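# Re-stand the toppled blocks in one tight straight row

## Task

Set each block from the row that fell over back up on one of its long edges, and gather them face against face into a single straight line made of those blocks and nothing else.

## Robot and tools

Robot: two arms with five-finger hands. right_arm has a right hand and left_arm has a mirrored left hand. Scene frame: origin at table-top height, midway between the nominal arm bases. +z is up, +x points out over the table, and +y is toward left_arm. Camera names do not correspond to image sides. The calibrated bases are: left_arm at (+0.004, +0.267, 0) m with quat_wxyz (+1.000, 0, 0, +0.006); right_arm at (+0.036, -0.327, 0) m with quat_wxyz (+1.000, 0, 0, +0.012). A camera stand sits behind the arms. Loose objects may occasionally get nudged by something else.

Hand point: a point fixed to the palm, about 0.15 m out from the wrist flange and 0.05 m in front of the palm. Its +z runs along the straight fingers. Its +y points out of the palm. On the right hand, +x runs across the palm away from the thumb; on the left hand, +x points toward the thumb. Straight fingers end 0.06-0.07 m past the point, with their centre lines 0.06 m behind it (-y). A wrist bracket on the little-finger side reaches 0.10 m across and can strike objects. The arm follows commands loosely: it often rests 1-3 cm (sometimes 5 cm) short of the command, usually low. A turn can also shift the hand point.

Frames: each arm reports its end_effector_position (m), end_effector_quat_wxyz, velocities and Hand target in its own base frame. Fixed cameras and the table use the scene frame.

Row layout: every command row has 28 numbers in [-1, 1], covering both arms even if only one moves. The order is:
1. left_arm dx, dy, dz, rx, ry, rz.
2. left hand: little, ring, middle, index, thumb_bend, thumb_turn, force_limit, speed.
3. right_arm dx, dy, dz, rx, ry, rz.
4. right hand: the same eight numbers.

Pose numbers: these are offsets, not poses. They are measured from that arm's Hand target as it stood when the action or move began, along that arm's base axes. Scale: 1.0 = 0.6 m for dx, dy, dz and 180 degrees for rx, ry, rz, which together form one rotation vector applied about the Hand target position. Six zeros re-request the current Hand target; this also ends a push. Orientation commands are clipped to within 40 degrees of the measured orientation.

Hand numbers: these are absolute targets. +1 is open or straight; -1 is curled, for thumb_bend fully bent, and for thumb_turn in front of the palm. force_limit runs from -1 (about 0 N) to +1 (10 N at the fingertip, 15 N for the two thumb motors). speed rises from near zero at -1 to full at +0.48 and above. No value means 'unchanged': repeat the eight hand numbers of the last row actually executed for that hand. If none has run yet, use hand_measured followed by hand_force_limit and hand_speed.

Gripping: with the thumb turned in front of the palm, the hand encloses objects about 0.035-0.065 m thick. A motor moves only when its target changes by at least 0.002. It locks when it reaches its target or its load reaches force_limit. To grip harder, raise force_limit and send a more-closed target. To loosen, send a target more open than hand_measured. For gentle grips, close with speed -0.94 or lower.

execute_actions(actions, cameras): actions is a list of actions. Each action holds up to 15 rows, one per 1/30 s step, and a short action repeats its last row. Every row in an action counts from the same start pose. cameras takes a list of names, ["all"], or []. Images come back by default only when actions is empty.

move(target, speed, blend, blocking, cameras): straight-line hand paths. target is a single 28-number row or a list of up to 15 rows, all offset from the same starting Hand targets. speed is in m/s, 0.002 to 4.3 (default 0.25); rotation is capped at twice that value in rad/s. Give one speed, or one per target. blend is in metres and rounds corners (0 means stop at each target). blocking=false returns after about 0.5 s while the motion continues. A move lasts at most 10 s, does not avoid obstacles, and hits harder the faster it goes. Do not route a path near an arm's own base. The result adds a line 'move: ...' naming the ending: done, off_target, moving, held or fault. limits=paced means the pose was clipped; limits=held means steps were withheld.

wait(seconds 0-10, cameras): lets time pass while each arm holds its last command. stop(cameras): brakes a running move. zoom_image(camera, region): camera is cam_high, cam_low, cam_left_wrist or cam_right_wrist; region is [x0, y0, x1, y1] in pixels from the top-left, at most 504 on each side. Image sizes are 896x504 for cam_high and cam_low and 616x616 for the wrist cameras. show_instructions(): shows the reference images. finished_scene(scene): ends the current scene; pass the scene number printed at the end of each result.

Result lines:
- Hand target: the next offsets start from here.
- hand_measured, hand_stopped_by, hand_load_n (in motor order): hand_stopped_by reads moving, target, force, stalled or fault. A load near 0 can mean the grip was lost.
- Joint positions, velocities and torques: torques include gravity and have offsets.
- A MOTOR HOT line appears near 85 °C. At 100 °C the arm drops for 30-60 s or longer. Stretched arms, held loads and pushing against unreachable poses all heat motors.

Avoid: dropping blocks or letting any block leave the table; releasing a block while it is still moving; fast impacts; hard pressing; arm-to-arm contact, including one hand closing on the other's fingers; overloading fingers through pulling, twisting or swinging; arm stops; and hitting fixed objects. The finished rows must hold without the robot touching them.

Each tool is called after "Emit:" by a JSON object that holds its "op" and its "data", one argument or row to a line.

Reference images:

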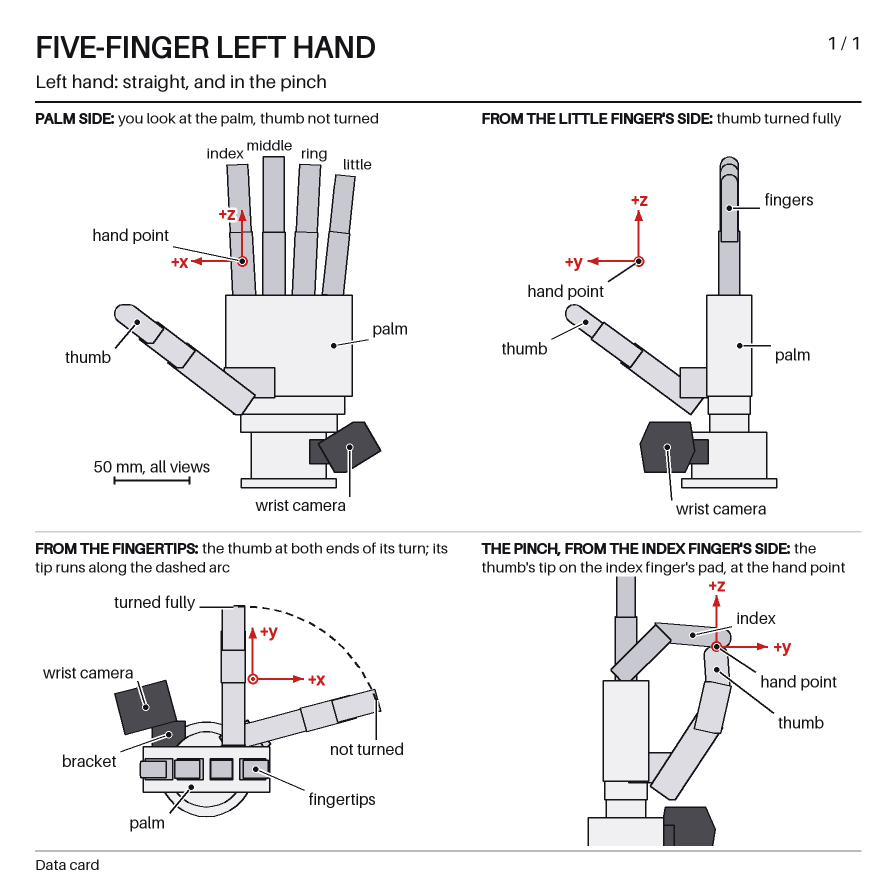

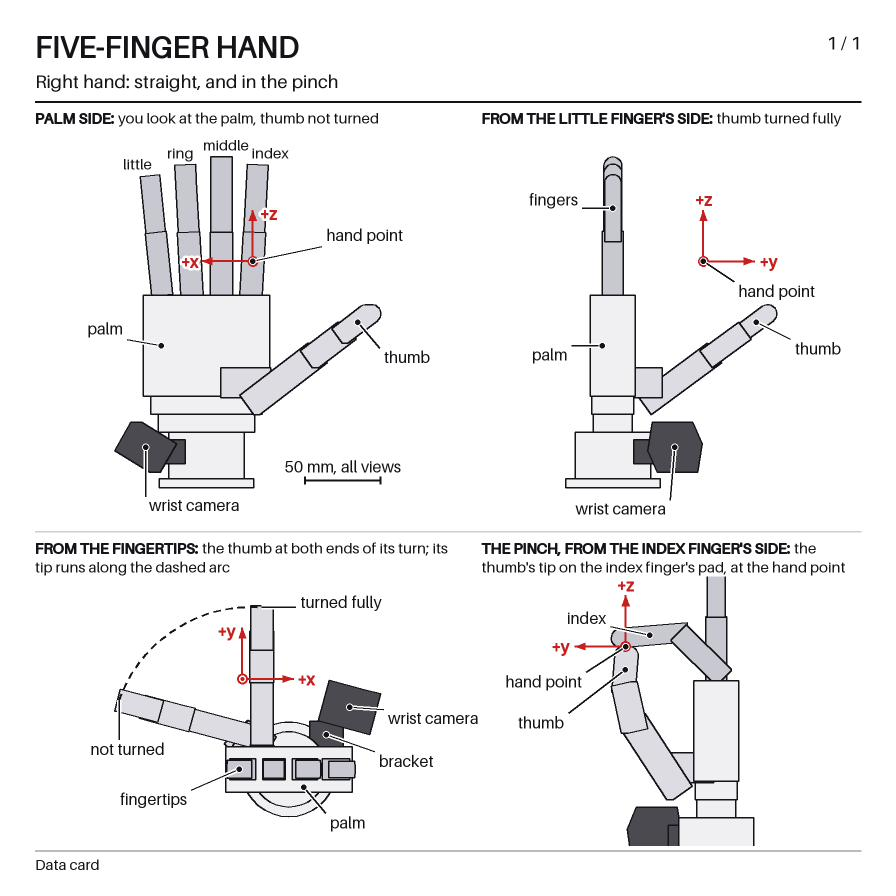

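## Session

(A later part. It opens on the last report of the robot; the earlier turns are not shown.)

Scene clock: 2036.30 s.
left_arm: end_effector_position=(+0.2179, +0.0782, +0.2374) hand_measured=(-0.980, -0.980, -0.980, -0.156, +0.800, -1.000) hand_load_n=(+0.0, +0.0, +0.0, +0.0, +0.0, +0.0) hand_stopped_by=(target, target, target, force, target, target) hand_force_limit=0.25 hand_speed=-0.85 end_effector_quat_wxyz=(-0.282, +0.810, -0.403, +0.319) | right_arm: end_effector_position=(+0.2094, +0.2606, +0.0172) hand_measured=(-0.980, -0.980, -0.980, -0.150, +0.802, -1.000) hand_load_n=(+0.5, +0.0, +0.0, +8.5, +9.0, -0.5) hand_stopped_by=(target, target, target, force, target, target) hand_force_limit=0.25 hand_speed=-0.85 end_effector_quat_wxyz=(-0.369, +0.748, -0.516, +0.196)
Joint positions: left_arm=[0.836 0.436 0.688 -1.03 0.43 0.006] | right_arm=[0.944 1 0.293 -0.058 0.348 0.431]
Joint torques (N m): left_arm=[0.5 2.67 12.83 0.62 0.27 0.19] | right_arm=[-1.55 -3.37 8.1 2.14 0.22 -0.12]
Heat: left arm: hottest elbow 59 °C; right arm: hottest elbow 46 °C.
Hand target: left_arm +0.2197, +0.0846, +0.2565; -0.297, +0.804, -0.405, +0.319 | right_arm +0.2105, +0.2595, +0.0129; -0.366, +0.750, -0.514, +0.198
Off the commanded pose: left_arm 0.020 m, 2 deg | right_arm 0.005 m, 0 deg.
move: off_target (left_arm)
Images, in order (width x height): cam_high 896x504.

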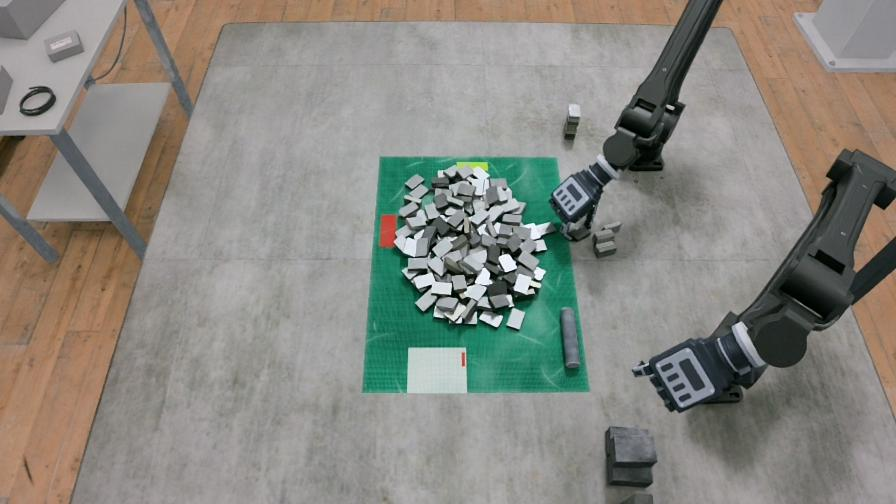

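Emit:
{"op": "move", "data": {
  "target": [
    [0,0,0,0,0,0,-0.98,-0.98,-0.98,-0.3,0.8,-1,0.25,-0.85, 0.0,0.0,0.1,0,0,0,-0.98,-0.98,-0.98,-0.3,0.8,-1,0.25,-0.85],
    [0,0,0,0,0,0,-0.98,-0.98,-0.98,-0.3,0.8,-1,0.25,-0.85, -0.034,-0.09,0.18,-0.1784,-0.0679,-0.0396,-0.98,-0.98,-0.98,-0.3,0.8,-1,0.25,-0.85],
    [0,0,0,0,0,0,-0.98,-0.98,-0.98,-0.3,0.8,-1,0.25,-0.85, -0.056,-0.199,0.17,-0.3568,-0.1357,-0.0792,-0.98,-0.98,-0.98,-0.3,0.8,-1,0.25,-0.85]
  ],
  "speed": 0.15,
  "blend": [0.01,0.02,0],
  "cameras": ["cam_high", "cam_right_wrist"]
}}

Emit:
{"op": "zoom_image", "data": {
  "camera": "cam_high",
  "region": [540, 145, 640, 245]
}}

Scene clock: 2056.30 s.
left_arm: end_effector_position=(+0.2179, +0.0782, +0.2374) hand_measured=(-0.980, -0.980, -0.980, -0.156, +0.800, -1.000) hand_load_n=(+0.0, +0.0, +0.0, +0.0, +0.0, +0.0) hand_stopped_by=(target, target, target, force, target, target) hand_force_limit=0.25 hand_speed=-0.85 end_effector_quat_wxyz=(-0.282, +0.810, -0.403, +0.319) | right_arm: end_effector_position=(+0.1766, +0.1294, +0.1097) hand_measured=(-0.980, -0.980, -0.980, -0.148, +0.802, -1.000) hand_load_n=(+0.0, +0.0, +0.0, +8.5, +9.0, +0.5) hand_stopped_by=(target, target, target, force, target, target) hand_force_limit=0.25 hand_speed=-0.85 end_effector_quat_wxyz=(+0.013, +0.719, -0.332, +0.610)
Joint positions: left_arm=[0.836 0.436 0.688 -1.03 0.43 0.006] | right_arm=[1.416 1.387 0.651 -1.677 1.179 1.291]
Joint torques (N m): left_arm=[0.5 2.67 12.82 0.61 0.27 0.19] | right_arm=[-0.26 -6.18 8.32 -1.4 0.69 -0.05]
Heat: left arm: hottest elbow 59 °C; right arm: hottest elbow 47 °C.
Hand target: left_arm +0.2197, +0.0846, +0.2565; -0.297, +0.804, -0.405, +0.319 | right_arm +0.1769, +0.1402, +0.1151; +0.015, +0.706, -0.331, +0.626
Off the commanded pose: left_arm 0.020 m, 2 deg | right_arm 0.012 m, 2 deg.
joint sent to its limit (right arm) — joint 4 (wrist pitch), lower limit. The joint targets still meet the commanded pose.
move: off_target (left_arm, right_arm)
Images, in order (width x height): cam_high 896x504, cam_right_wrist 616x616.

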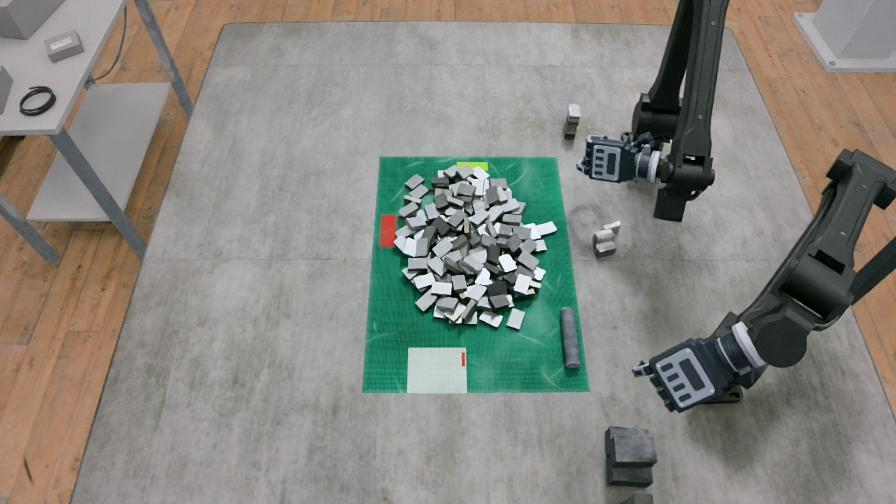

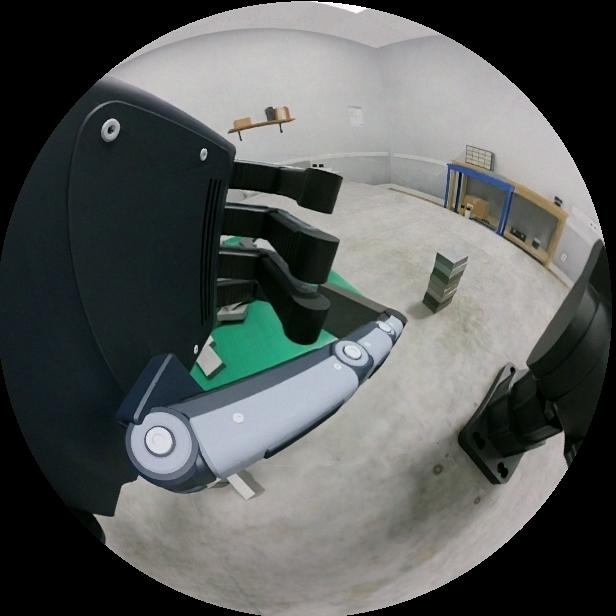

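Scaled by 5.040 from the camera's 896x504 image, which has a finer 1280x720 frame.

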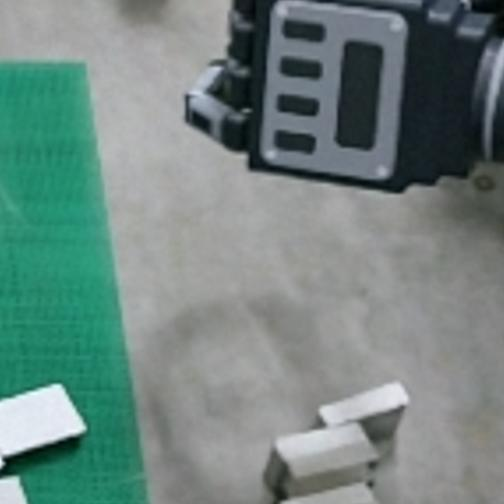

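Emit:
{"op": "move", "data": {
  "target": [
    [0,0,0,0,0,0,-0.98,-0.98,-0.98,-0.3,0.8,-1,0.25,-0.85, 0.0,0.0,-0.1,-0.0435,-0.009,0,-0.98,-0.98,-0.98,-0.3,0.8,-1,0.25,-0.85],
    [0,0,0,0,0,0,-0.98,-0.98,-0.98,-0.3,0.8,-1,0.25,-0.85, 0.0,0.0,-0.145,-0.0435,-0.009,0,-0.98,-0.98,-0.98,-0.3,0.8,-1,0.25,-0.85]
  ],
  "speed": [0.12, 0.05],
  "blend": [0.01,0],
  "cameras": ["cam_high", "cam_right_wrist"]
}}

Emit:
{"op": "zoom_image", "data": {
  "camera": "cam_right_wrist",
  "region": [280, 220, 480, 420]
}}

Scene clock: 2065.40 s.
left_arm: end_effector_position=(+0.2179, +0.0782, +0.2374) hand_measured=(-0.980, -0.980, -0.980, -0.156, +0.800, -1.000) hand_load_n=(+0.0, +0.0, +0.0, +0.0, +0.0, -0.5) hand_stopped_by=(target, target, target, force, target, target) hand_force_limit=0.25 hand_speed=-0.85 end_effector_quat_wxyz=(-0.282, +0.810, -0.403, +0.319) | right_arm: end_effector_position=(+0.1765, +0.1310, +0.0323) hand_measured=(-0.980, -0.980, -0.980, -0.148, +0.802, -1.000) hand_load_n=(+0.0, +0.0, +0.5, +8.5, +9.0, +0.0) hand_stopped_by=(target, target, target, force, target, target) hand_force_limit=0.25 hand_speed=-0.85 end_effector_quat_wxyz=(+0.066, +0.695, -0.288, +0.656)
Joint positions: left_arm=[0.836 0.436 0.688 -1.03 0.43 0.006] | right_arm=[1.438 1.823 0.661 -1.622 1.187 1.529]
Joint torques (N m): left_arm=[0.44 2.67 12.82 0.62 0.27 0.19] | right_arm=[-0.38 -9.29 3.78 -0.7 0.46 -0.06]
Heat: left arm: hottest elbow 59 °C; right arm: hottest elbow 46 °C.
Hand target: left_arm +0.2197, +0.0846, +0.2565; -0.297, +0.804, -0.405, +0.319 | right_arm +0.1769, +0.1400, +0.0280; +0.059, +0.695, -0.288, +0.657
Off the commanded pose: left_arm 0.020 m, 2 deg | right_arm 0.010 m, 1 deg.
move: off_target (left_arm)
Images, in order (width x height): cam_high 896x504, cam_right_wrist 616x616.

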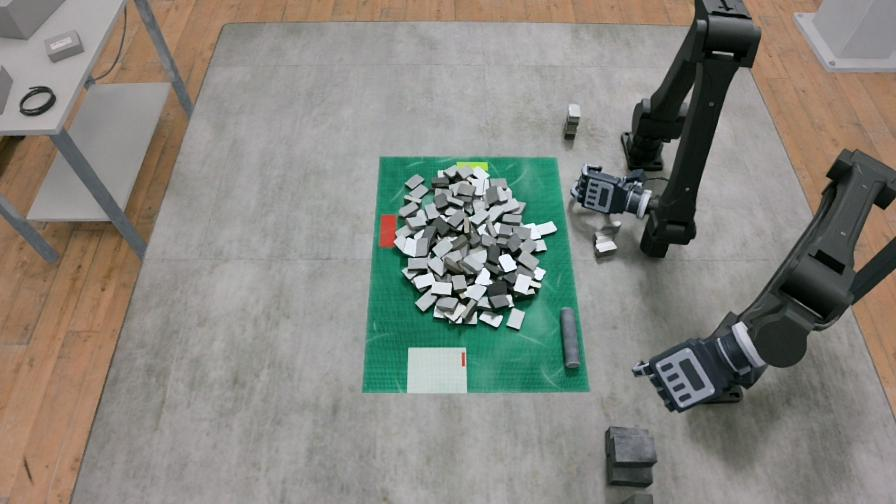

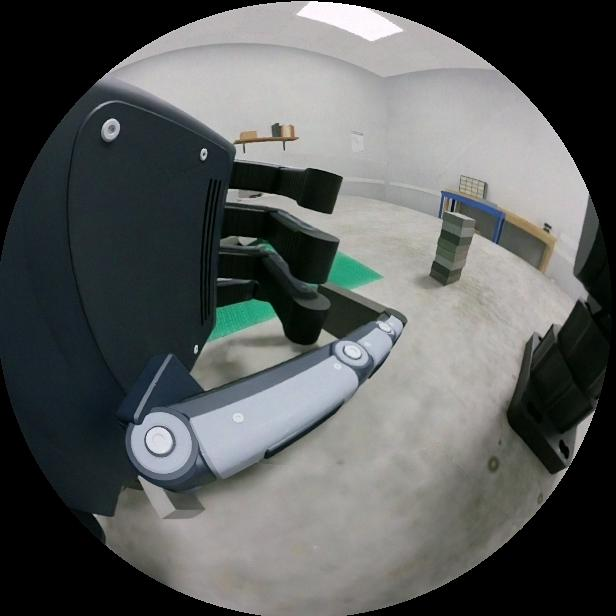

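Scaled by 2.520 from the camera's 616x616 image, which has a finer 880x880 frame.

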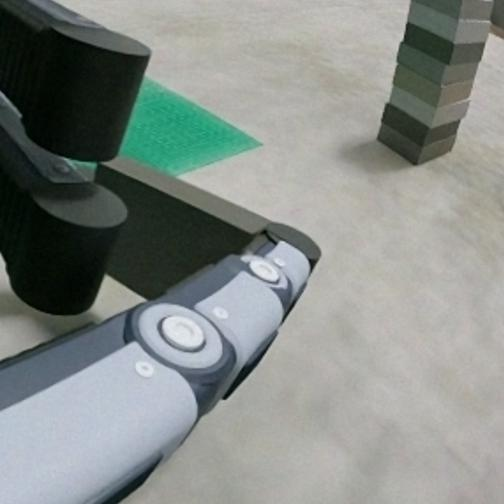

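Emit:
{"op": "move", "data": {
  "target": [0,0,0,0,0,0,-0.98,-0.98,-0.98,-0.3,0.8,-1,0.25,-0.85, 0.0,0.0,-0.02,0,0,0,-0.98,-0.98,-0.98,-0.3,0.8,-1,0.25,-0.85],
  "speed": 0.04,
  "cameras": ["cam_right_wrist"]
}}

Emit:
{"op": "zoom_image", "data": {
  "camera": "cam_right_wrist",
  "region": [280, 220, 480, 420]
}}

Scene clock: 2074.23 s.
left_arm: end_effector_position=(+0.2179, +0.0782, +0.2374) hand_measured=(-0.980, -0.980, -0.980, -0.156, +0.800, -1.000) hand_load_n=(+0.0, +0.0, +0.0, +0.0, +0.0, +0.0) hand_stopped_by=(target, target, target, force, target, target) hand_force_limit=0.25 hand_speed=-0.85 end_effector_quat_wxyz=(-0.282, +0.810, -0.403, +0.319) | right_arm: end_effector_position=(+0.1766, +0.1315, +0.0263) hand_measured=(-0.980, -0.980, -0.980, -0.148, +0.802, -1.000) hand_load_n=(+0.0, +0.0, +0.0, +8.5, +8.5, +0.0) hand_stopped_by=(target, target, target, force, target, target) hand_force_limit=0.25 hand_speed=-0.85 end_effector_quat_wxyz=(+0.065, +0.694, -0.289, +0.656)
Joint positions: left_arm=[0.836 0.436 0.688 -1.03 0.43 0.006] | right_arm=[1.438 1.841 0.662 -1.603 1.188 1.53]
Joint torques (N m): left_arm=[0.5 2.67 12.82 0.61 0.27 0.19] | right_arm=[-0.32 -7.71 3.64 -0.14 0.4 -0.07]
Heat: left arm: hottest elbow 59 °C; right arm: hottest elbow 44 °C.
Hand target: left_arm +0.2197, +0.0846, +0.2565; -0.297, +0.804, -0.405, +0.319 | right_arm +0.1770, +0.1401, +0.0160; +0.059, +0.695, -0.288, +0.657
Off the commanded pose: left_arm 0.020 m, 2 deg | right_arm 0.013 m, 1 deg.
move: off_target (left_arm, right_arm)
Images, in order (width x height): cam_right_wrist 616x616.

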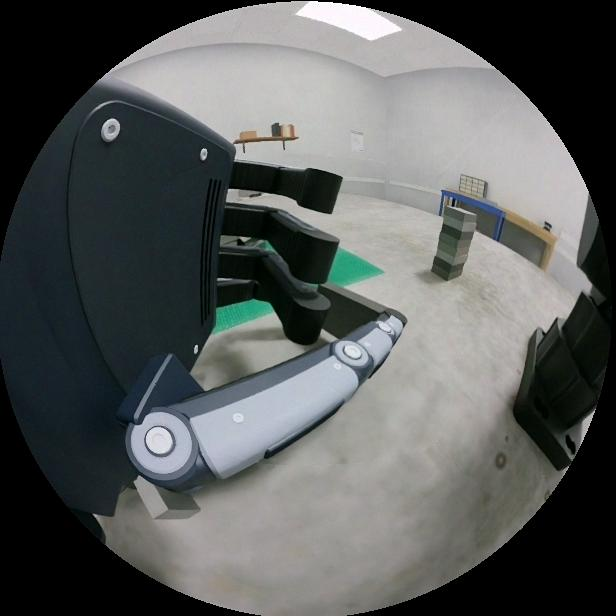

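Scaled by 2.520 from the camera's 616x616 image, which has a finer 880x880 frame.

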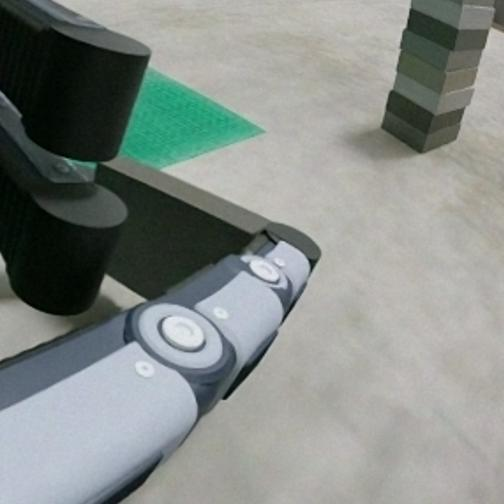

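Emit:
{"op": "move", "data": {
  "target": [0,0,0,0,0,0,-0.98,-0.98,-0.98,-0.3,0.8,-1,0.25,-0.85, 0.0,0.0,-0.015,0,0,0,-0.98,-0.98,-0.98,-0.3,0.8,-1,0.25,-0.85],
  "speed": 0.04,
  "cameras": []
}}

Scene clock: 2078.23 s.
left_arm: end_effector_position=(+0.2179, +0.0782, +0.2374) hand_measured=(-0.980, -0.980, -0.980, -0.156, +0.800, -1.000) hand_load_n=(+0.0, +0.0, +0.0, +0.0, +0.0, +0.0) hand_stopped_by=(target, target, target, force, target, target) hand_force_limit=0.25 hand_speed=-0.85 end_effector_quat_wxyz=(-0.282, +0.810, -0.403, +0.319) | right_arm: end_effector_position=(+0.1767, +0.1323, +0.0247) hand_measured=(-0.980, -0.980, -0.980, -0.148, +0.802, -1.000) hand_load_n=(+0.0, +0.0, +0.0, +8.5, +9.0, +0.5) hand_stopped_by=(target, target, target, force, target, target) hand_force_limit=0.25 hand_speed=-0.85 end_effector_quat_wxyz=(+0.063, +0.694, -0.291, +0.655)
Joint positions: left_arm=[0.836 0.436 0.688 -1.03 0.43 0.006] | right_arm=[1.438 1.842 0.662 -1.595 1.188 1.53]
Joint torques (N m): left_arm=[0.5 2.67 12.81 0.62 0.27 0.19] | right_arm=[-0.85 -5.95 3.62 0.32 0.42 -0.08]
Heat: left arm: hottest elbow 59 °C; right arm: hottest elbow 44 °C.
Hand target: left_arm +0.2197, +0.0846, +0.2565; -0.297, +0.804, -0.405, +0.319 | right_arm +0.1770, +0.1401, +0.0070; +0.059, +0.695, -0.288, +0.657
Off the commanded pose: left_arm 0.020 m, 2 deg | right_arm 0.019 m, 1 deg.
move: off_target (left_arm, right_arm)
No camera images: "cameras" was empty.

Emit:
{"op": "move", "data": {
  "target": [0,0,0,0,0,0,-0.98,-0.98,-0.98,-0.3,0.8,-1,0.25,-0.85, 0.0,-0.006,0.013,0,0,0,-0.98,-0.98,-0.98,0.0,0.8,-1,0.25,-0.8],
  "speed": 0.04,
  "cameras": ["cam_right_wrist", "cam_high"]
}}

Emit:
{"op": "zoom_image", "data": {
  "camera": "cam_right_wrist",
  "region": [280, 220, 480, 420]
}}

Scene clock: 2082.17 s.
left_arm: end_effector_position=(+0.2179, +0.0782, +0.2374) hand_measured=(-0.980, -0.980, -0.980, -0.156, +0.800, -1.000) hand_load_n=(+0.0, +0.0, +0.0, +0.0, +0.0, -0.5) hand_stopped_by=(target, target, target, force, target, target) hand_force_limit=0.25 hand_speed=-0.85 end_effector_quat_wxyz=(-0.282, +0.810, -0.403, +0.319) | right_arm: end_effector_position=(+0.1770, +0.1325, +0.0248) hand_measured=(-0.980, -0.980, -0.980, +0.000, +0.800, -1.000) hand_load_n=(+0.0, +0.0, +0.0, +0.0, +0.0, +0.5) hand_stopped_by=(target, target, target, target, target, target) hand_force_limit=0.25 hand_speed=-0.80 end_effector_quat_wxyz=(+0.062, +0.694, -0.291, +0.655)
Joint positions: left_arm=[0.836 0.436 0.688 -1.03 0.43 0.006] | right_arm=[1.438 1.842 0.662 -1.595 1.19 1.53]
Joint torques (N m): left_arm=[0.5 2.67 12.82 0.61 0.27 0.19] | right_arm=[-0.62 -8.41 2.8 -0.21 0.44 -0.02]
Heat: left arm: hottest elbow 59 °C; right arm: hottest elbow 43 °C.
Hand target: left_arm +0.2197, +0.0846, +0.2565; -0.297, +0.804, -0.405, +0.319 | right_arm +0.1770, +0.1365, +0.0148; +0.059, +0.695, -0.288, +0.657
Off the commanded pose: left_arm 0.020 m, 2 deg | right_arm 0.011 m, 1 deg.
move: off_target (left_arm, right_arm)
Images, in order (width x height): cam_high 896x504, cam_right_wrist 616x616.

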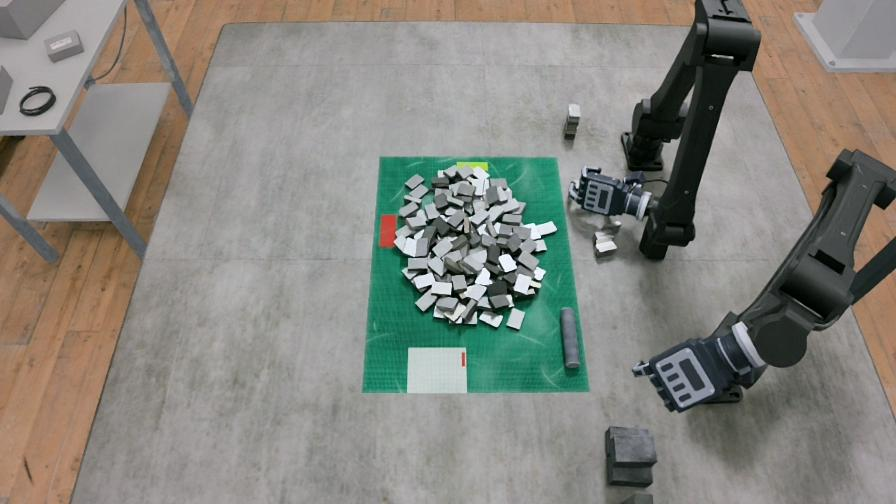

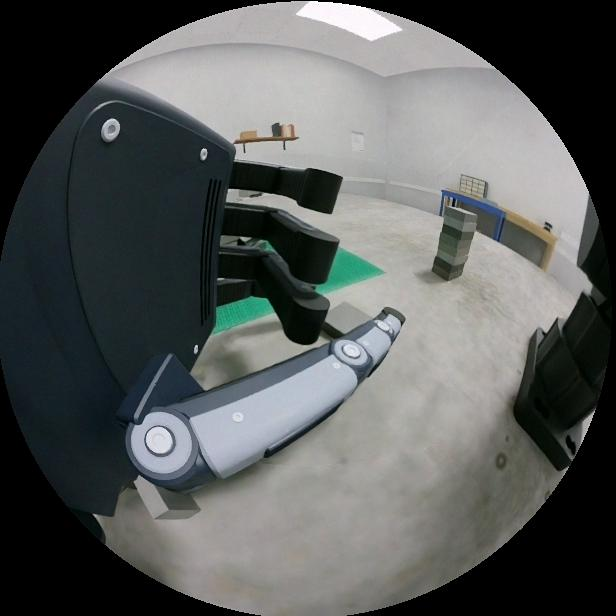

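Scaled by 2.520 from the camera's 616x616 image, which has a finer 880x880 frame.

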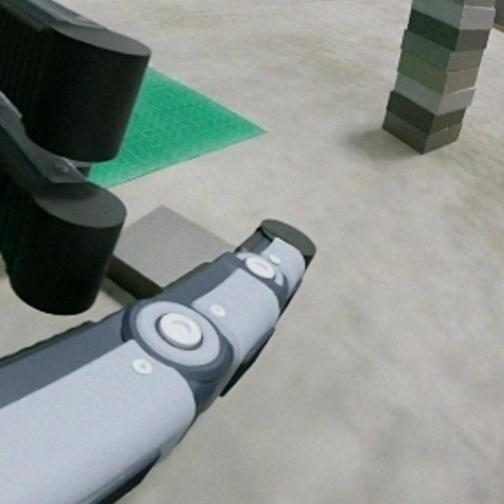

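Emit:
{"op": "move", "data": {
  "target": [
    [0,0,0,0,0,0,-0.98,-0.98,-0.98,-0.3,0.8,-1,0.25,-0.85, 0,0,0.008,0,0,0,-0.98,-0.98,-0.98,0.25,0.95,-1,0.25,-0.3],
    [0,0,0,0,0,0,-0.98,-0.98,-0.98,-0.3,0.8,-1,0.25,-0.85, -0.005,0.02,0.06,0,0,0,-0.98,-0.98,-0.98,0.25,0.95,-1,0.25,-0.3],
    [0,0,0,0,0,0,-0.98,-0.98,-0.98,-0.3,0.8,-1,0.25,-0.85, -0.0133,0.045,0.30,0,0,0,-0.98,-0.98,-0.98,0.25,0.95,-1,0.25,-0.3]
  ],
  "speed": [0.05,0.08,0.2],
  "blend": [0,0.01,0],
  "cameras": ["cam_high", "cam_right_wrist"]
}}

Emit:
{"op": "zoom_image", "data": {
  "camera": "cam_high",
  "region": [550, 165, 650, 265]
}}

Scene clock: 2098.87 s.
left_arm: end_effector_position=(+0.2179, +0.0782, +0.2374) hand_measured=(-0.980, -0.980, -0.980, -0.156, +0.800, -1.000) hand_load_n=(+0.0, +0.0, +0.0, +0.0, +0.0, +0.0) hand_stopped_by=(target, target, target, force, target, target) hand_force_limit=0.25 hand_speed=-0.85 end_effector_quat_wxyz=(-0.282, +0.810, -0.403, +0.319) | right_arm: end_effector_position=(+0.1717, +0.1528, +0.1802) hand_measured=(-0.980, -0.980, -0.980, +0.250, +0.950, -1.000) hand_load_n=(+0.0, +0.0, +0.0, +0.0, +0.0, +0.0) hand_stopped_by=(target, target, target, target, target, target) hand_force_limit=0.25 hand_speed=-0.30 end_effector_quat_wxyz=(+0.006, +0.779, -0.245, +0.577)
Joint positions: left_arm=[0.836 0.436 0.688 -1.03 0.43 0.006] | right_arm=[1.462 1.178 0.766 -1.683 1.173 0.854]
Joint torques (N m): left_arm=[0.44 2.73 12.82 0.62 0.27 0.19] | right_arm=[-0.44 -7.59 11.34 -0.42 0.56 -0.27]
Heat: left arm: hottest elbow 59 °C; right arm: hottest elbow 41 °C.
Hand target: left_arm +0.2197, +0.0846, +0.2565; -0.297, +0.804, -0.405, +0.319 | right_arm +0.1690, +0.1635, +0.1948; +0.058, +0.695, -0.288, +0.657
Off the commanded pose: left_arm 0.020 m, 2 deg | right_arm 0.018 m, 15 deg.
joint sent to its limit (right arm) — joint 4 (wrist pitch), lower limit. The joint targets are off in orientation, not in position.
move: off_target (left_arm, right_arm)
Images, in order (width x height): cam_high 896x504, cam_right_wrist 616x616.

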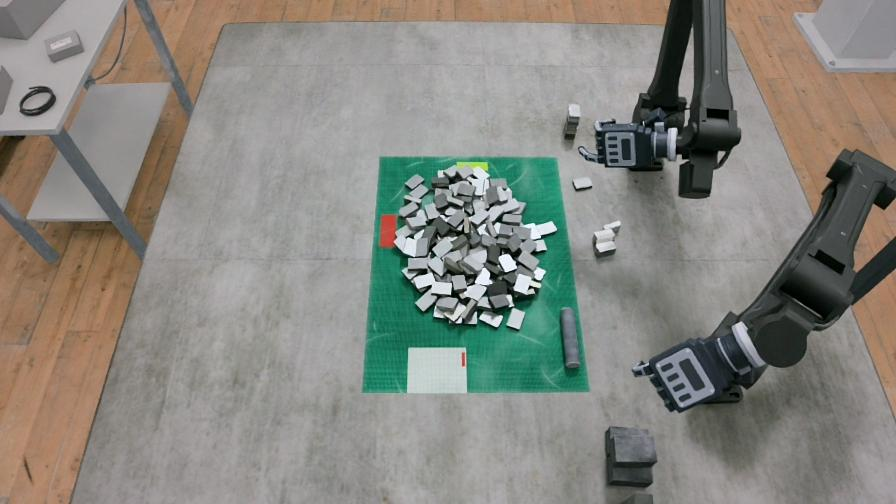

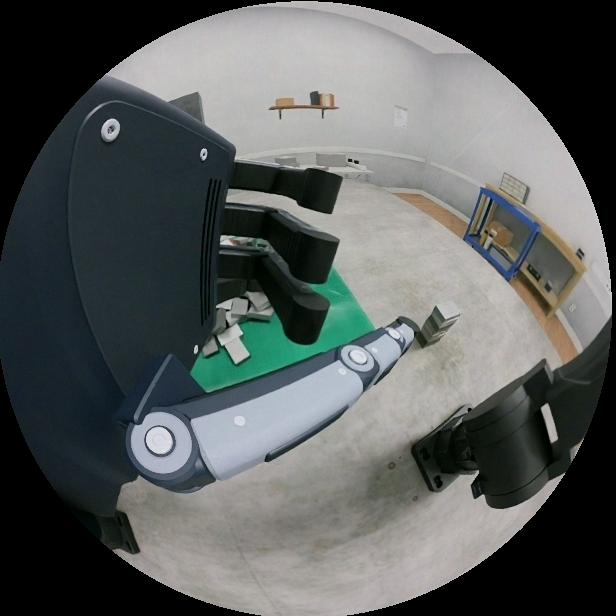

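Scaled by 5.040 from the camera's 896x504 image, which has a finer 1280x720 frame.

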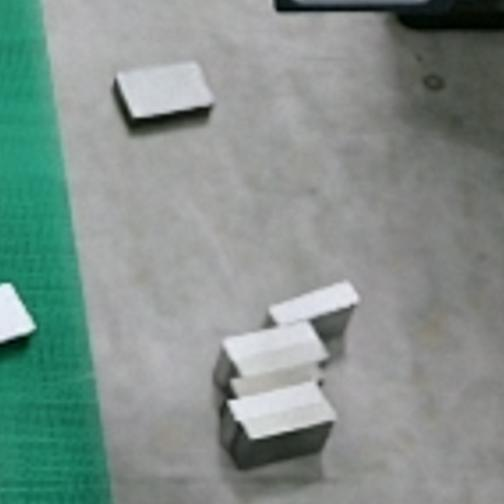

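Emit:
{"op": "move", "data": {
  "target": [
    [0,0,0,0,0,0,-0.98,-0.98,-0.98,-0.3,0.8,-1,0.25,-0.85, 0.018,-0.03,0.03,0.2104,0.0307,-0.021,-0.98,-0.98,-0.98,0.06,0.8,-1,0.25,-0.3],
    [0,0,0,0,0,0,-0.98,-0.98,-0.98,-0.3,0.8,-1,0.25,-0.85, 0.028,-0.085,-0.142,0.4207,0.0614,-0.0419,-0.98,-0.98,-0.98,0.06,0.8,-1,0.25,-0.3]
  ],
  "speed": 0.2,
  "blend": [0.02,0],
  "cameras": ["cam_high"]
}}

Emit:
{"op": "zoom_image", "data": {
  "camera": "cam_high",
  "region": [550, 150, 610, 210]
}}

Scene clock: 2131.20 s.
left_arm: end_effector_position=(+0.2179, +0.0782, +0.2374) hand_measured=(-0.980, -0.980, -0.980, -0.156, +0.800, -1.000) hand_load_n=(+0.0, +0.0, +0.0, +0.0, +0.0, +0.0) hand_stopped_by=(target, target, target, force, target, target) hand_force_limit=0.25 hand_speed=-0.85 end_effector_quat_wxyz=(-0.282, +0.810, -0.403, +0.319) | right_arm: end_effector_position=(+0.1825, +0.1116, +0.1053) hand_measured=(-0.980, -0.980, -0.980, +0.060, +0.800, -1.000) hand_load_n=(+0.0, +0.0, +0.0, +0.0, +0.0, +0.0) hand_stopped_by=(target, target, target, target, target, target) hand_force_limit=0.25 hand_speed=-0.30 end_effector_quat_wxyz=(-0.302, +0.625, -0.666, +0.271)
Joint positions: left_arm=[0.836 0.436 0.688 -1.03 0.43 0.006] | right_arm=[0.762 0.294 0.373 -0.963 0.524 0.634]
Joint torques (N m): left_arm=[0.5 2.67 12.82 0.62 0.27 0.19] | right_arm=[-1.96 0.26 10.13 2.15 0.18 -0.25]
Heat: left arm: hottest elbow 59 °C; right arm: hottest elbow 44 °C.
Hand target: left_arm +0.2197, +0.0846, +0.2565; -0.297, +0.804, -0.405, +0.319 | right_arm +0.1858, +0.1125, +0.1097; -0.314, +0.621, -0.665, +0.273
Off the commanded pose: left_arm 0.020 m, 2 deg | right_arm 0.005 m, 1 deg.
move: off_target (left_arm)
Images, in order (width x height): cam_high 896x504.

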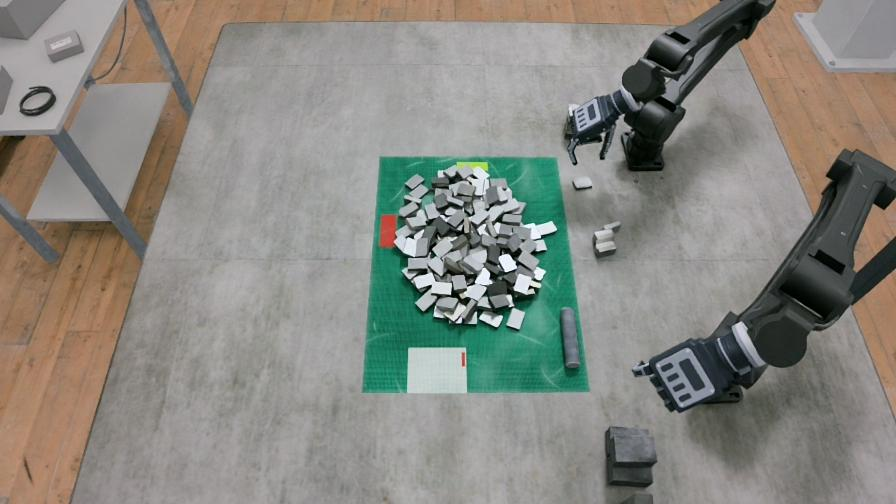

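Scaled by 8.400 from the camera's 896x504 image, which has a finer 1280x720 frame.

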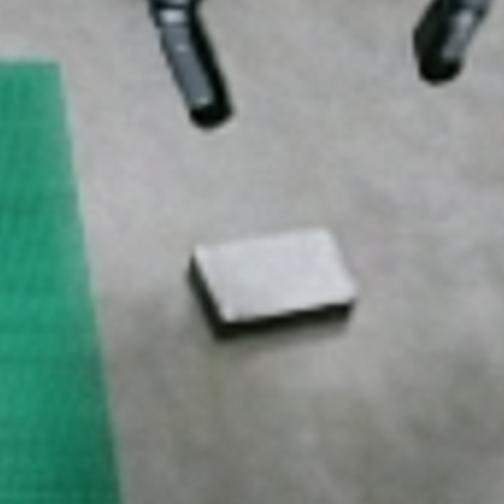

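Emit:
{"op": "move", "data": {
  "target": [
    [0,0,0,0,0,0,-0.98,-0.98,-0.98,-0.3,0.8,-1,0.25,-0.85, 0.008,0.0,-0.05,0,0,0,-0.98,-0.98,-0.98,0.06,0.8,-1,0.25,-0.3],
    [0,0,0,0,0,0,-0.98,-0.98,-0.98,-0.3,0.8,-1,0.25,-0.85, 0.007,0.0,-0.135,0,0,0,-0.98,-0.98,-0.98,0.06,0.8,-1,0.25,-0.3]
  ],
  "speed": 0.12,
  "blend": [0.005,0],
  "cameras": ["cam_high"]
}}

Emit:
{"op": "zoom_image", "data": {
  "camera": "cam_high",
  "region": [550, 150, 610, 210]
}}

Scene clock: 2139.93 s.
left_arm: end_effector_position=(+0.2179, +0.0782, +0.2374) hand_measured=(-0.980, -0.980, -0.980, -0.156, +0.800, -1.000) hand_load_n=(+0.0, +0.0, +0.0, +0.0, +0.0, +0.0) hand_stopped_by=(target, target, target, force, target, target) hand_force_limit=0.25 hand_speed=-0.85 end_effector_quat_wxyz=(-0.282, +0.810, -0.403, +0.319) | right_arm: end_effector_position=(+0.1878, +0.1127, +0.0291) hand_measured=(-0.980, -0.980, -0.980, +0.060, +0.800, -1.000) hand_load_n=(+0.0, +0.0, +0.0, +0.0, +0.0, +0.0) hand_stopped_by=(target, target, target, target, target, target) hand_force_limit=0.25 hand_speed=-0.30 end_effector_quat_wxyz=(-0.315, +0.620, -0.666, +0.271)
Joint positions: left_arm=[0.836 0.436 0.688 -1.03 0.43 0.006] | right_arm=[0.734 0.292 0.16 -0.712 0.505 0.61]
Joint torques (N m): left_arm=[0.5 2.67 12.83 0.62 0.27 0.19] | right_arm=[-1.9 3.37 10.43 2.24 0.19 -0.19]
Heat: left arm: hottest elbow 59 °C; right arm: hottest elbow 45 °C.
Hand target: left_arm +0.2197, +0.0846, +0.2565; -0.297, +0.804, -0.405, +0.319 | right_arm +0.1900, +0.1125, +0.0288; -0.314, +0.621, -0.665, +0.273
Off the commanded pose: left_arm 0.020 m, 2 deg | right_arm 0.002 m, 0 deg.
move: off_target (left_arm)
Images, in order (width x height): cam_high 896x504.

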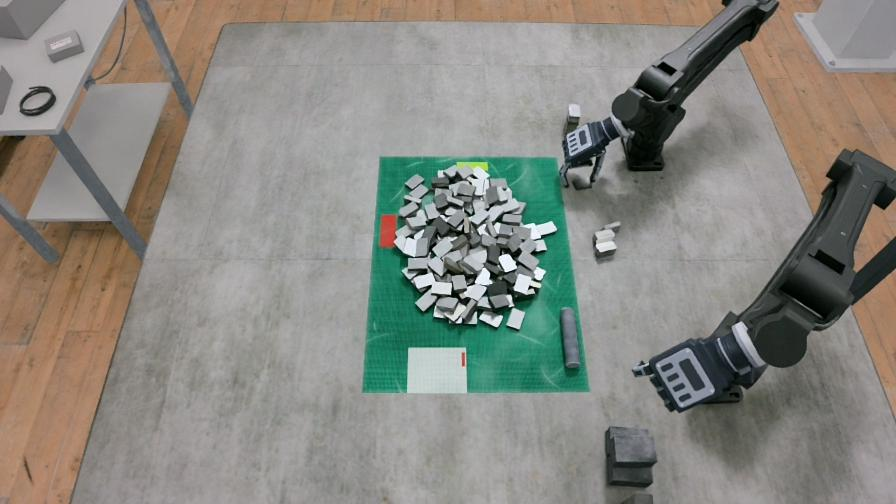

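Scaled by 8.400 from the camera's 896x504 image, which has a finer 1280x720 frame.

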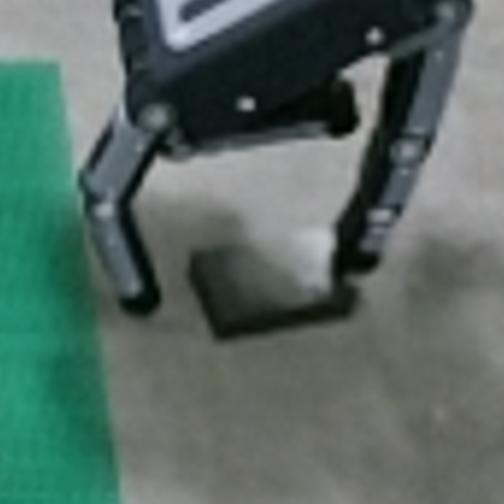

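Emit:
{"op": "move", "data": {
  "target": [
    [0,0,0,0,0,0,-0.98,-0.98,-0.98,-0.3,0.8,-1,0.25,-0.85, -0.02,-0.018,0.012,0,0,0,-0.98,-0.98,-0.98,0.06,0.8,-1,0.25,-0.3],
    [0,0,0,0,0,0,-0.98,-0.98,-0.98,-0.3,0.8,-1,0.25,-0.85, -0.0175,-0.0133,-0.012,0,0,0,-0.98,-0.98,-0.98,0.06,0.8,-1,0.25,-0.3]
  ],
  "speed": 0.1,
  "cameras": ["cam_high"]
}}

Emit:
{"op": "zoom_image", "data": {
  "camera": "cam_high",
  "region": [550, 150, 610, 210]
}}

Scene clock: 2148.27 s.
left_arm: end_effector_position=(+0.2179, +0.0782, +0.2374) hand_measured=(-0.980, -0.980, -0.980, -0.156, +0.800, -1.000) hand_load_n=(+0.0, +0.0, +0.0, +0.0, +0.0, +0.0) hand_stopped_by=(target, target, target, force, target, target) hand_force_limit=0.25 hand_speed=-0.85 end_effector_quat_wxyz=(-0.282, +0.810, -0.403, +0.319) | right_arm: end_effector_position=(+0.1781, +0.1034, +0.0226) hand_measured=(-0.980, -0.980, -0.980, +0.060, +0.800, -1.000) hand_load_n=(+0.0, +0.0, +0.0, +0.5, +0.0, +0.0) hand_stopped_by=(target, target, target, target, target, target) hand_force_limit=0.25 hand_speed=-0.30 end_effector_quat_wxyz=(-0.313, +0.620, -0.666, +0.271)
Joint positions: left_arm=[0.836 0.436 0.688 -1.03 0.43 0.006] | right_arm=[0.732 0.196 0.137 -0.789 0.505 0.609]
Joint torques (N m): left_arm=[0.5 2.67 12.83 0.62 0.27 0.19] | right_arm=[-0.85 3.49 10.04 1.98 0.43 -0.18]
Heat: left arm: hottest elbow 59 °C; right arm: hottest elbow 46 °C.
Hand target: left_arm +0.2197, +0.0846, +0.2565; -0.297, +0.804, -0.405, +0.319 | right_arm +0.1795, +0.1045, +0.0215; -0.314, +0.621, -0.665, +0.273
Off the commanded pose: left_arm 0.020 m, 2 deg | right_arm 0.002 m, 0 deg.
move: off_target (left_arm)
Images, in order (width x height): cam_high 896x504.

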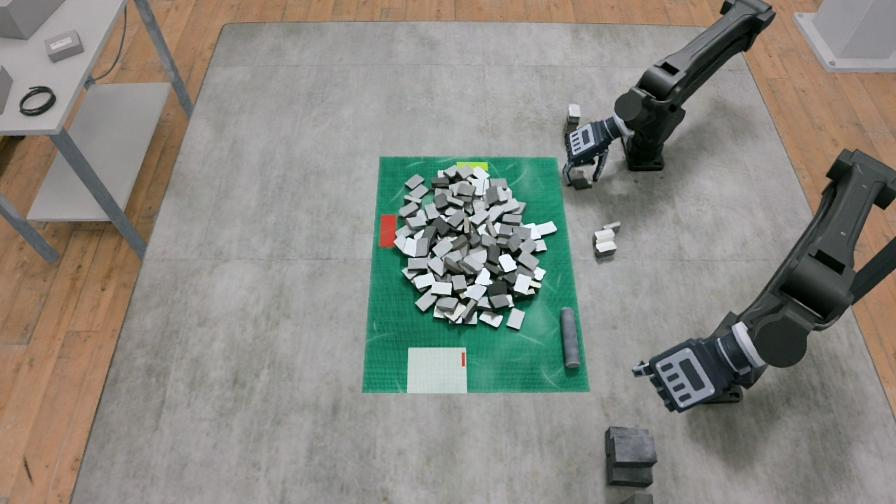

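Scaled by 8.400 from the camera's 896x504 image, which has a finer 1280x720 frame.

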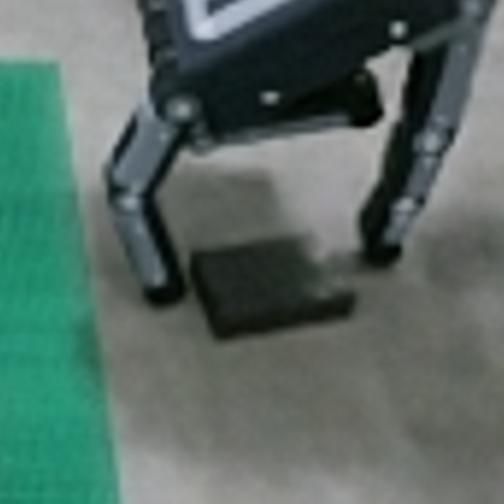

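Emit:
{"op": "move", "data": {
  "target": [
    [0,0,0,0,0,0,-0.98,-0.98,-0.98,-0.3,0.8,-1,0.25,-0.85, 0.0,0.002,-0.0105,0,0,0,-0.98,-0.98,-0.98,0.06,0.8,-1,0.25,-0.3],
    [0,0,0,0,0,0,-0.98,-0.98,-0.98,-0.3,0.8,-1,0.25,-0.85, 0.0,0.002,-0.0115,0,0,0,-0.98,-0.98,-0.98,-0.3,0.8,-1,0.25,-0.85]
  ],
  "speed": 0.05,
  "cameras": ["cam_high"]
}}

Emit:
{"op": "zoom_image", "data": {
  "camera": "cam_high",
  "region": [550, 150, 610, 210]
}}

Scene clock: 2154.23 s.
left_arm: end_effector_position=(+0.2179, +0.0782, +0.2374) hand_measured=(-0.980, -0.980, -0.980, -0.156, +0.800, -1.000) hand_load_n=(+0.0, +0.0, +0.0, +0.0, +0.0, +0.0) hand_stopped_by=(target, target, target, force, target, target) hand_force_limit=0.25 hand_speed=-0.85 end_effector_quat_wxyz=(-0.282, +0.810, -0.403, +0.319) | right_arm: end_effector_position=(+0.1807, +0.1044, +0.0184) hand_measured=(-0.980, -0.980, -0.980, -0.146, +0.802, -1.000) hand_load_n=(+0.0, +0.0, +0.0, +8.0, +7.5, -1.0) hand_stopped_by=(target, target, target, force, target, target) hand_force_limit=0.25 hand_speed=-0.85 end_effector_quat_wxyz=(-0.318, +0.618, -0.665, +0.275)
Joint positions: left_arm=[0.836 0.436 0.688 -1.03 0.43 0.006] | right_arm=[0.735 0.203 0.121 -0.756 0.513 0.609]
Joint torques (N m): left_arm=[0.5 2.73 12.83 0.62 0.27 0.19] | right_arm=[-0.09 3.78 9.91 2.06 0.32 -0.06]
Heat: left arm: hottest elbow 59 °C; right arm: hottest elbow 46 °C.
Hand target: left_arm +0.2197, +0.0846, +0.2565; -0.297, +0.804, -0.405, +0.319 | right_arm +0.1795, +0.1057, +0.0145; -0.314, +0.621, -0.665, +0.273
Off the commanded pose: left_arm 0.020 m, 2 deg | right_arm 0.004 m, 1 deg.
move: off_target (left_arm)
Images, in order (width x height): cam_high 896x504.

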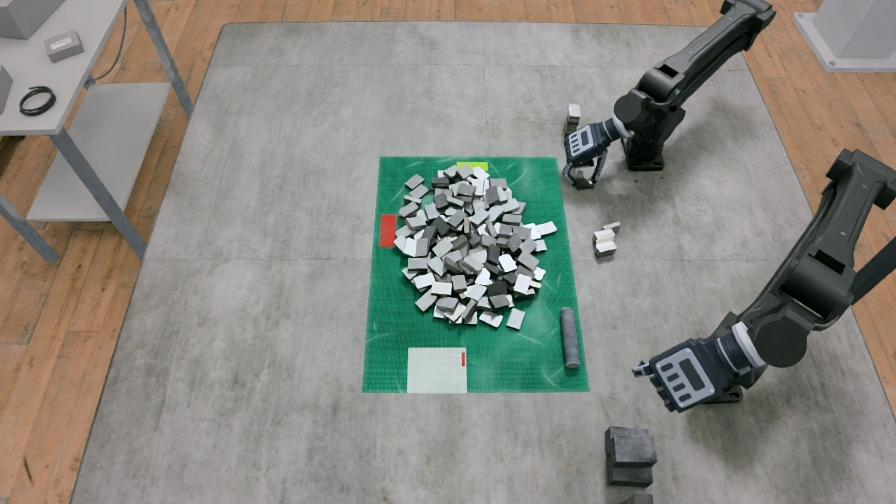

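Scaled by 8.400 from the camera's 896x504 image, which has a finer 1280x720 frame.

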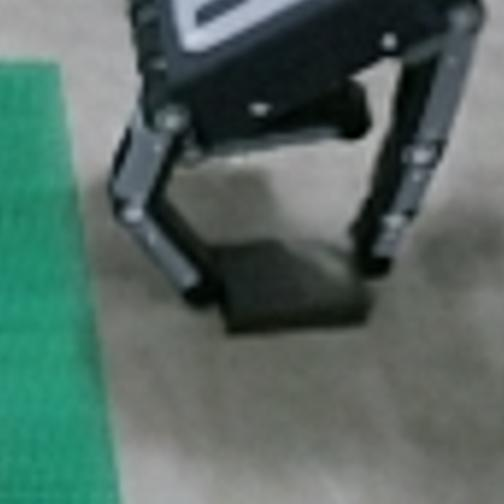

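Emit:
{"op": "move", "data": {
  "target": [
    [0,0,0,0,0,0,-0.98,-0.98,-0.98,-0.3,0.8,-1,0.25,-0.85, 0.0,0.012,0.1,0,0,0,-0.98,-0.98,-0.98,-0.3,0.8,-1,0.25,-0.85],
    [0,0,0,0,0,0,-0.98,-0.98,-0.98,-0.3,0.8,-1,0.25,-0.85, 0.0,0.057,0.1675,-0.3772,-0.0524,0.0419,-0.98,-0.98,-0.98,-0.3,0.8,-1,0.25,-0.85],
    [0,0,0,0,0,0,-0.98,-0.98,-0.98,-0.3,0.8,-1,0.25,-0.85, 0.0,0.05,0.059,-0.4207,-0.0614,0.0419,-0.98,-0.98,-0.98,-0.3,0.8,-1,0.25,-0.85],
    [0,0,0,0,0,0,-0.98,-0.98,-0.98,-0.3,0.8,-1,0.25,-0.85, 0.0,0.045,0.02,-0.4207,-0.0614,0.0419,-0.98,-0.98,-0.98,-0.3,0.8,-1,0.25,-0.85]
  ],
  "speed": [0.12,0.2,0.12,0.05],
  "blend": [0.01,0.01,0.01,0],
  "cameras": ["cam_high", "cam_right_wrist"]
}}

Emit:
{"op": "zoom_image", "data": {
  "camera": "cam_right_wrist",
  "region": [280, 220, 480, 420]
}}

Scene clock: 2174.13 s.
left_arm: end_effector_position=(+0.2179, +0.0782, +0.2374) hand_measured=(-0.980, -0.980, -0.980, -0.156, +0.800, -1.000) hand_load_n=(+0.0, +0.0, +0.0, +0.0, +0.0, +0.0) hand_stopped_by=(target, target, target, force, target, target) hand_force_limit=0.25 hand_speed=-0.85 end_effector_quat_wxyz=(-0.282, +0.810, -0.403, +0.319) | right_arm: end_effector_position=(+0.1791, +0.1273, +0.0304) hand_measured=(-0.980, -0.980, -0.980, -0.146, +0.802, -1.000) hand_load_n=(+0.0, +0.0, +0.0, +7.5, +8.0, +0.5) hand_stopped_by=(target, target, target, force, target, target) hand_force_limit=0.25 hand_speed=-0.85 end_effector_quat_wxyz=(+0.063, +0.695, -0.290, +0.655)
Joint positions: left_arm=[0.836 0.436 0.688 -1.03 0.43 0.006] | right_arm=[1.427 1.815 0.648 -1.597 1.199 1.517]
Joint torques (N m): left_arm=[0.44 2.67 12.83 0.62 0.27 0.19] | right_arm=[-0.97 -9.29 3.15 -0.64 0.46 -0.05]
Heat: left arm: hottest elbow 60 °C; right arm: hottest elbow 45 °C.
Hand target: left_arm +0.2197, +0.0846, +0.2565; -0.297, +0.804, -0.405, +0.319 | right_arm +0.1794, +0.1327, +0.0265; +0.058, +0.695, -0.287, +0.657
Off the commanded pose: left_arm 0.020 m, 2 deg | right_arm 0.007 m, 1 deg.
move: off_target (left_arm)
Images, in order (width x height): cam_high 896x504, cam_right_wrist 616x616.

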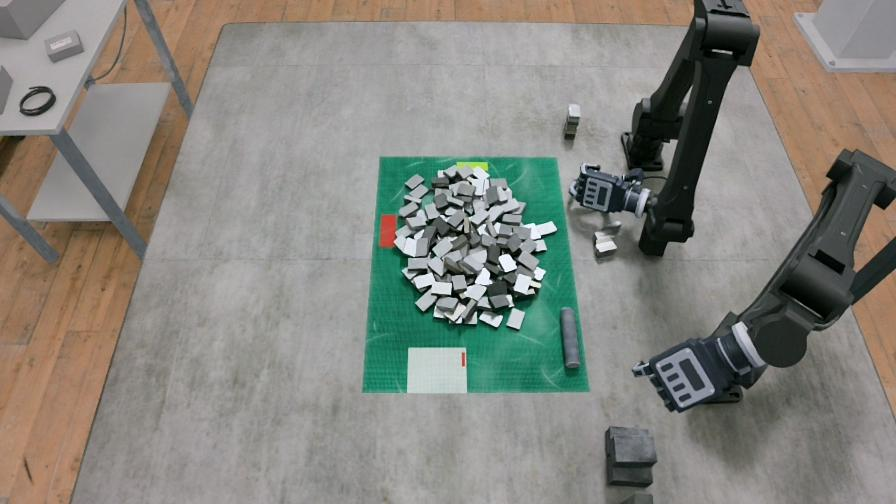

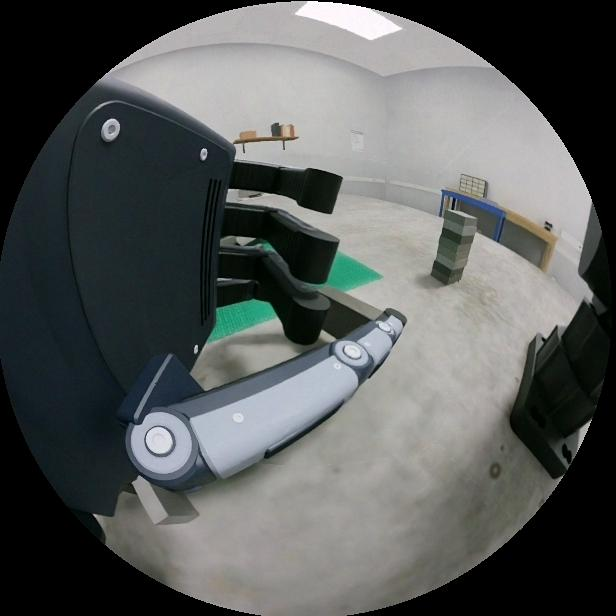

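Scaled by 2.520 from the camera's 616x616 image, which has a finer 880x880 frame.

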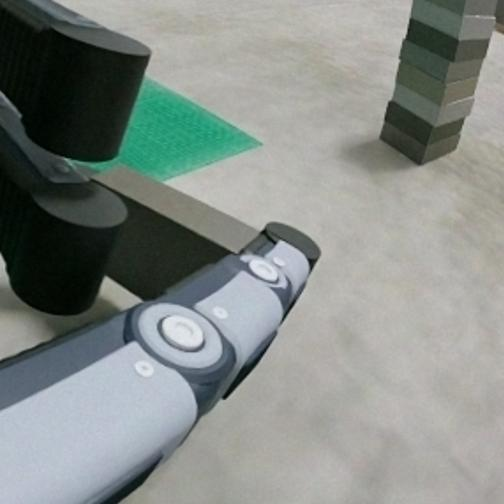

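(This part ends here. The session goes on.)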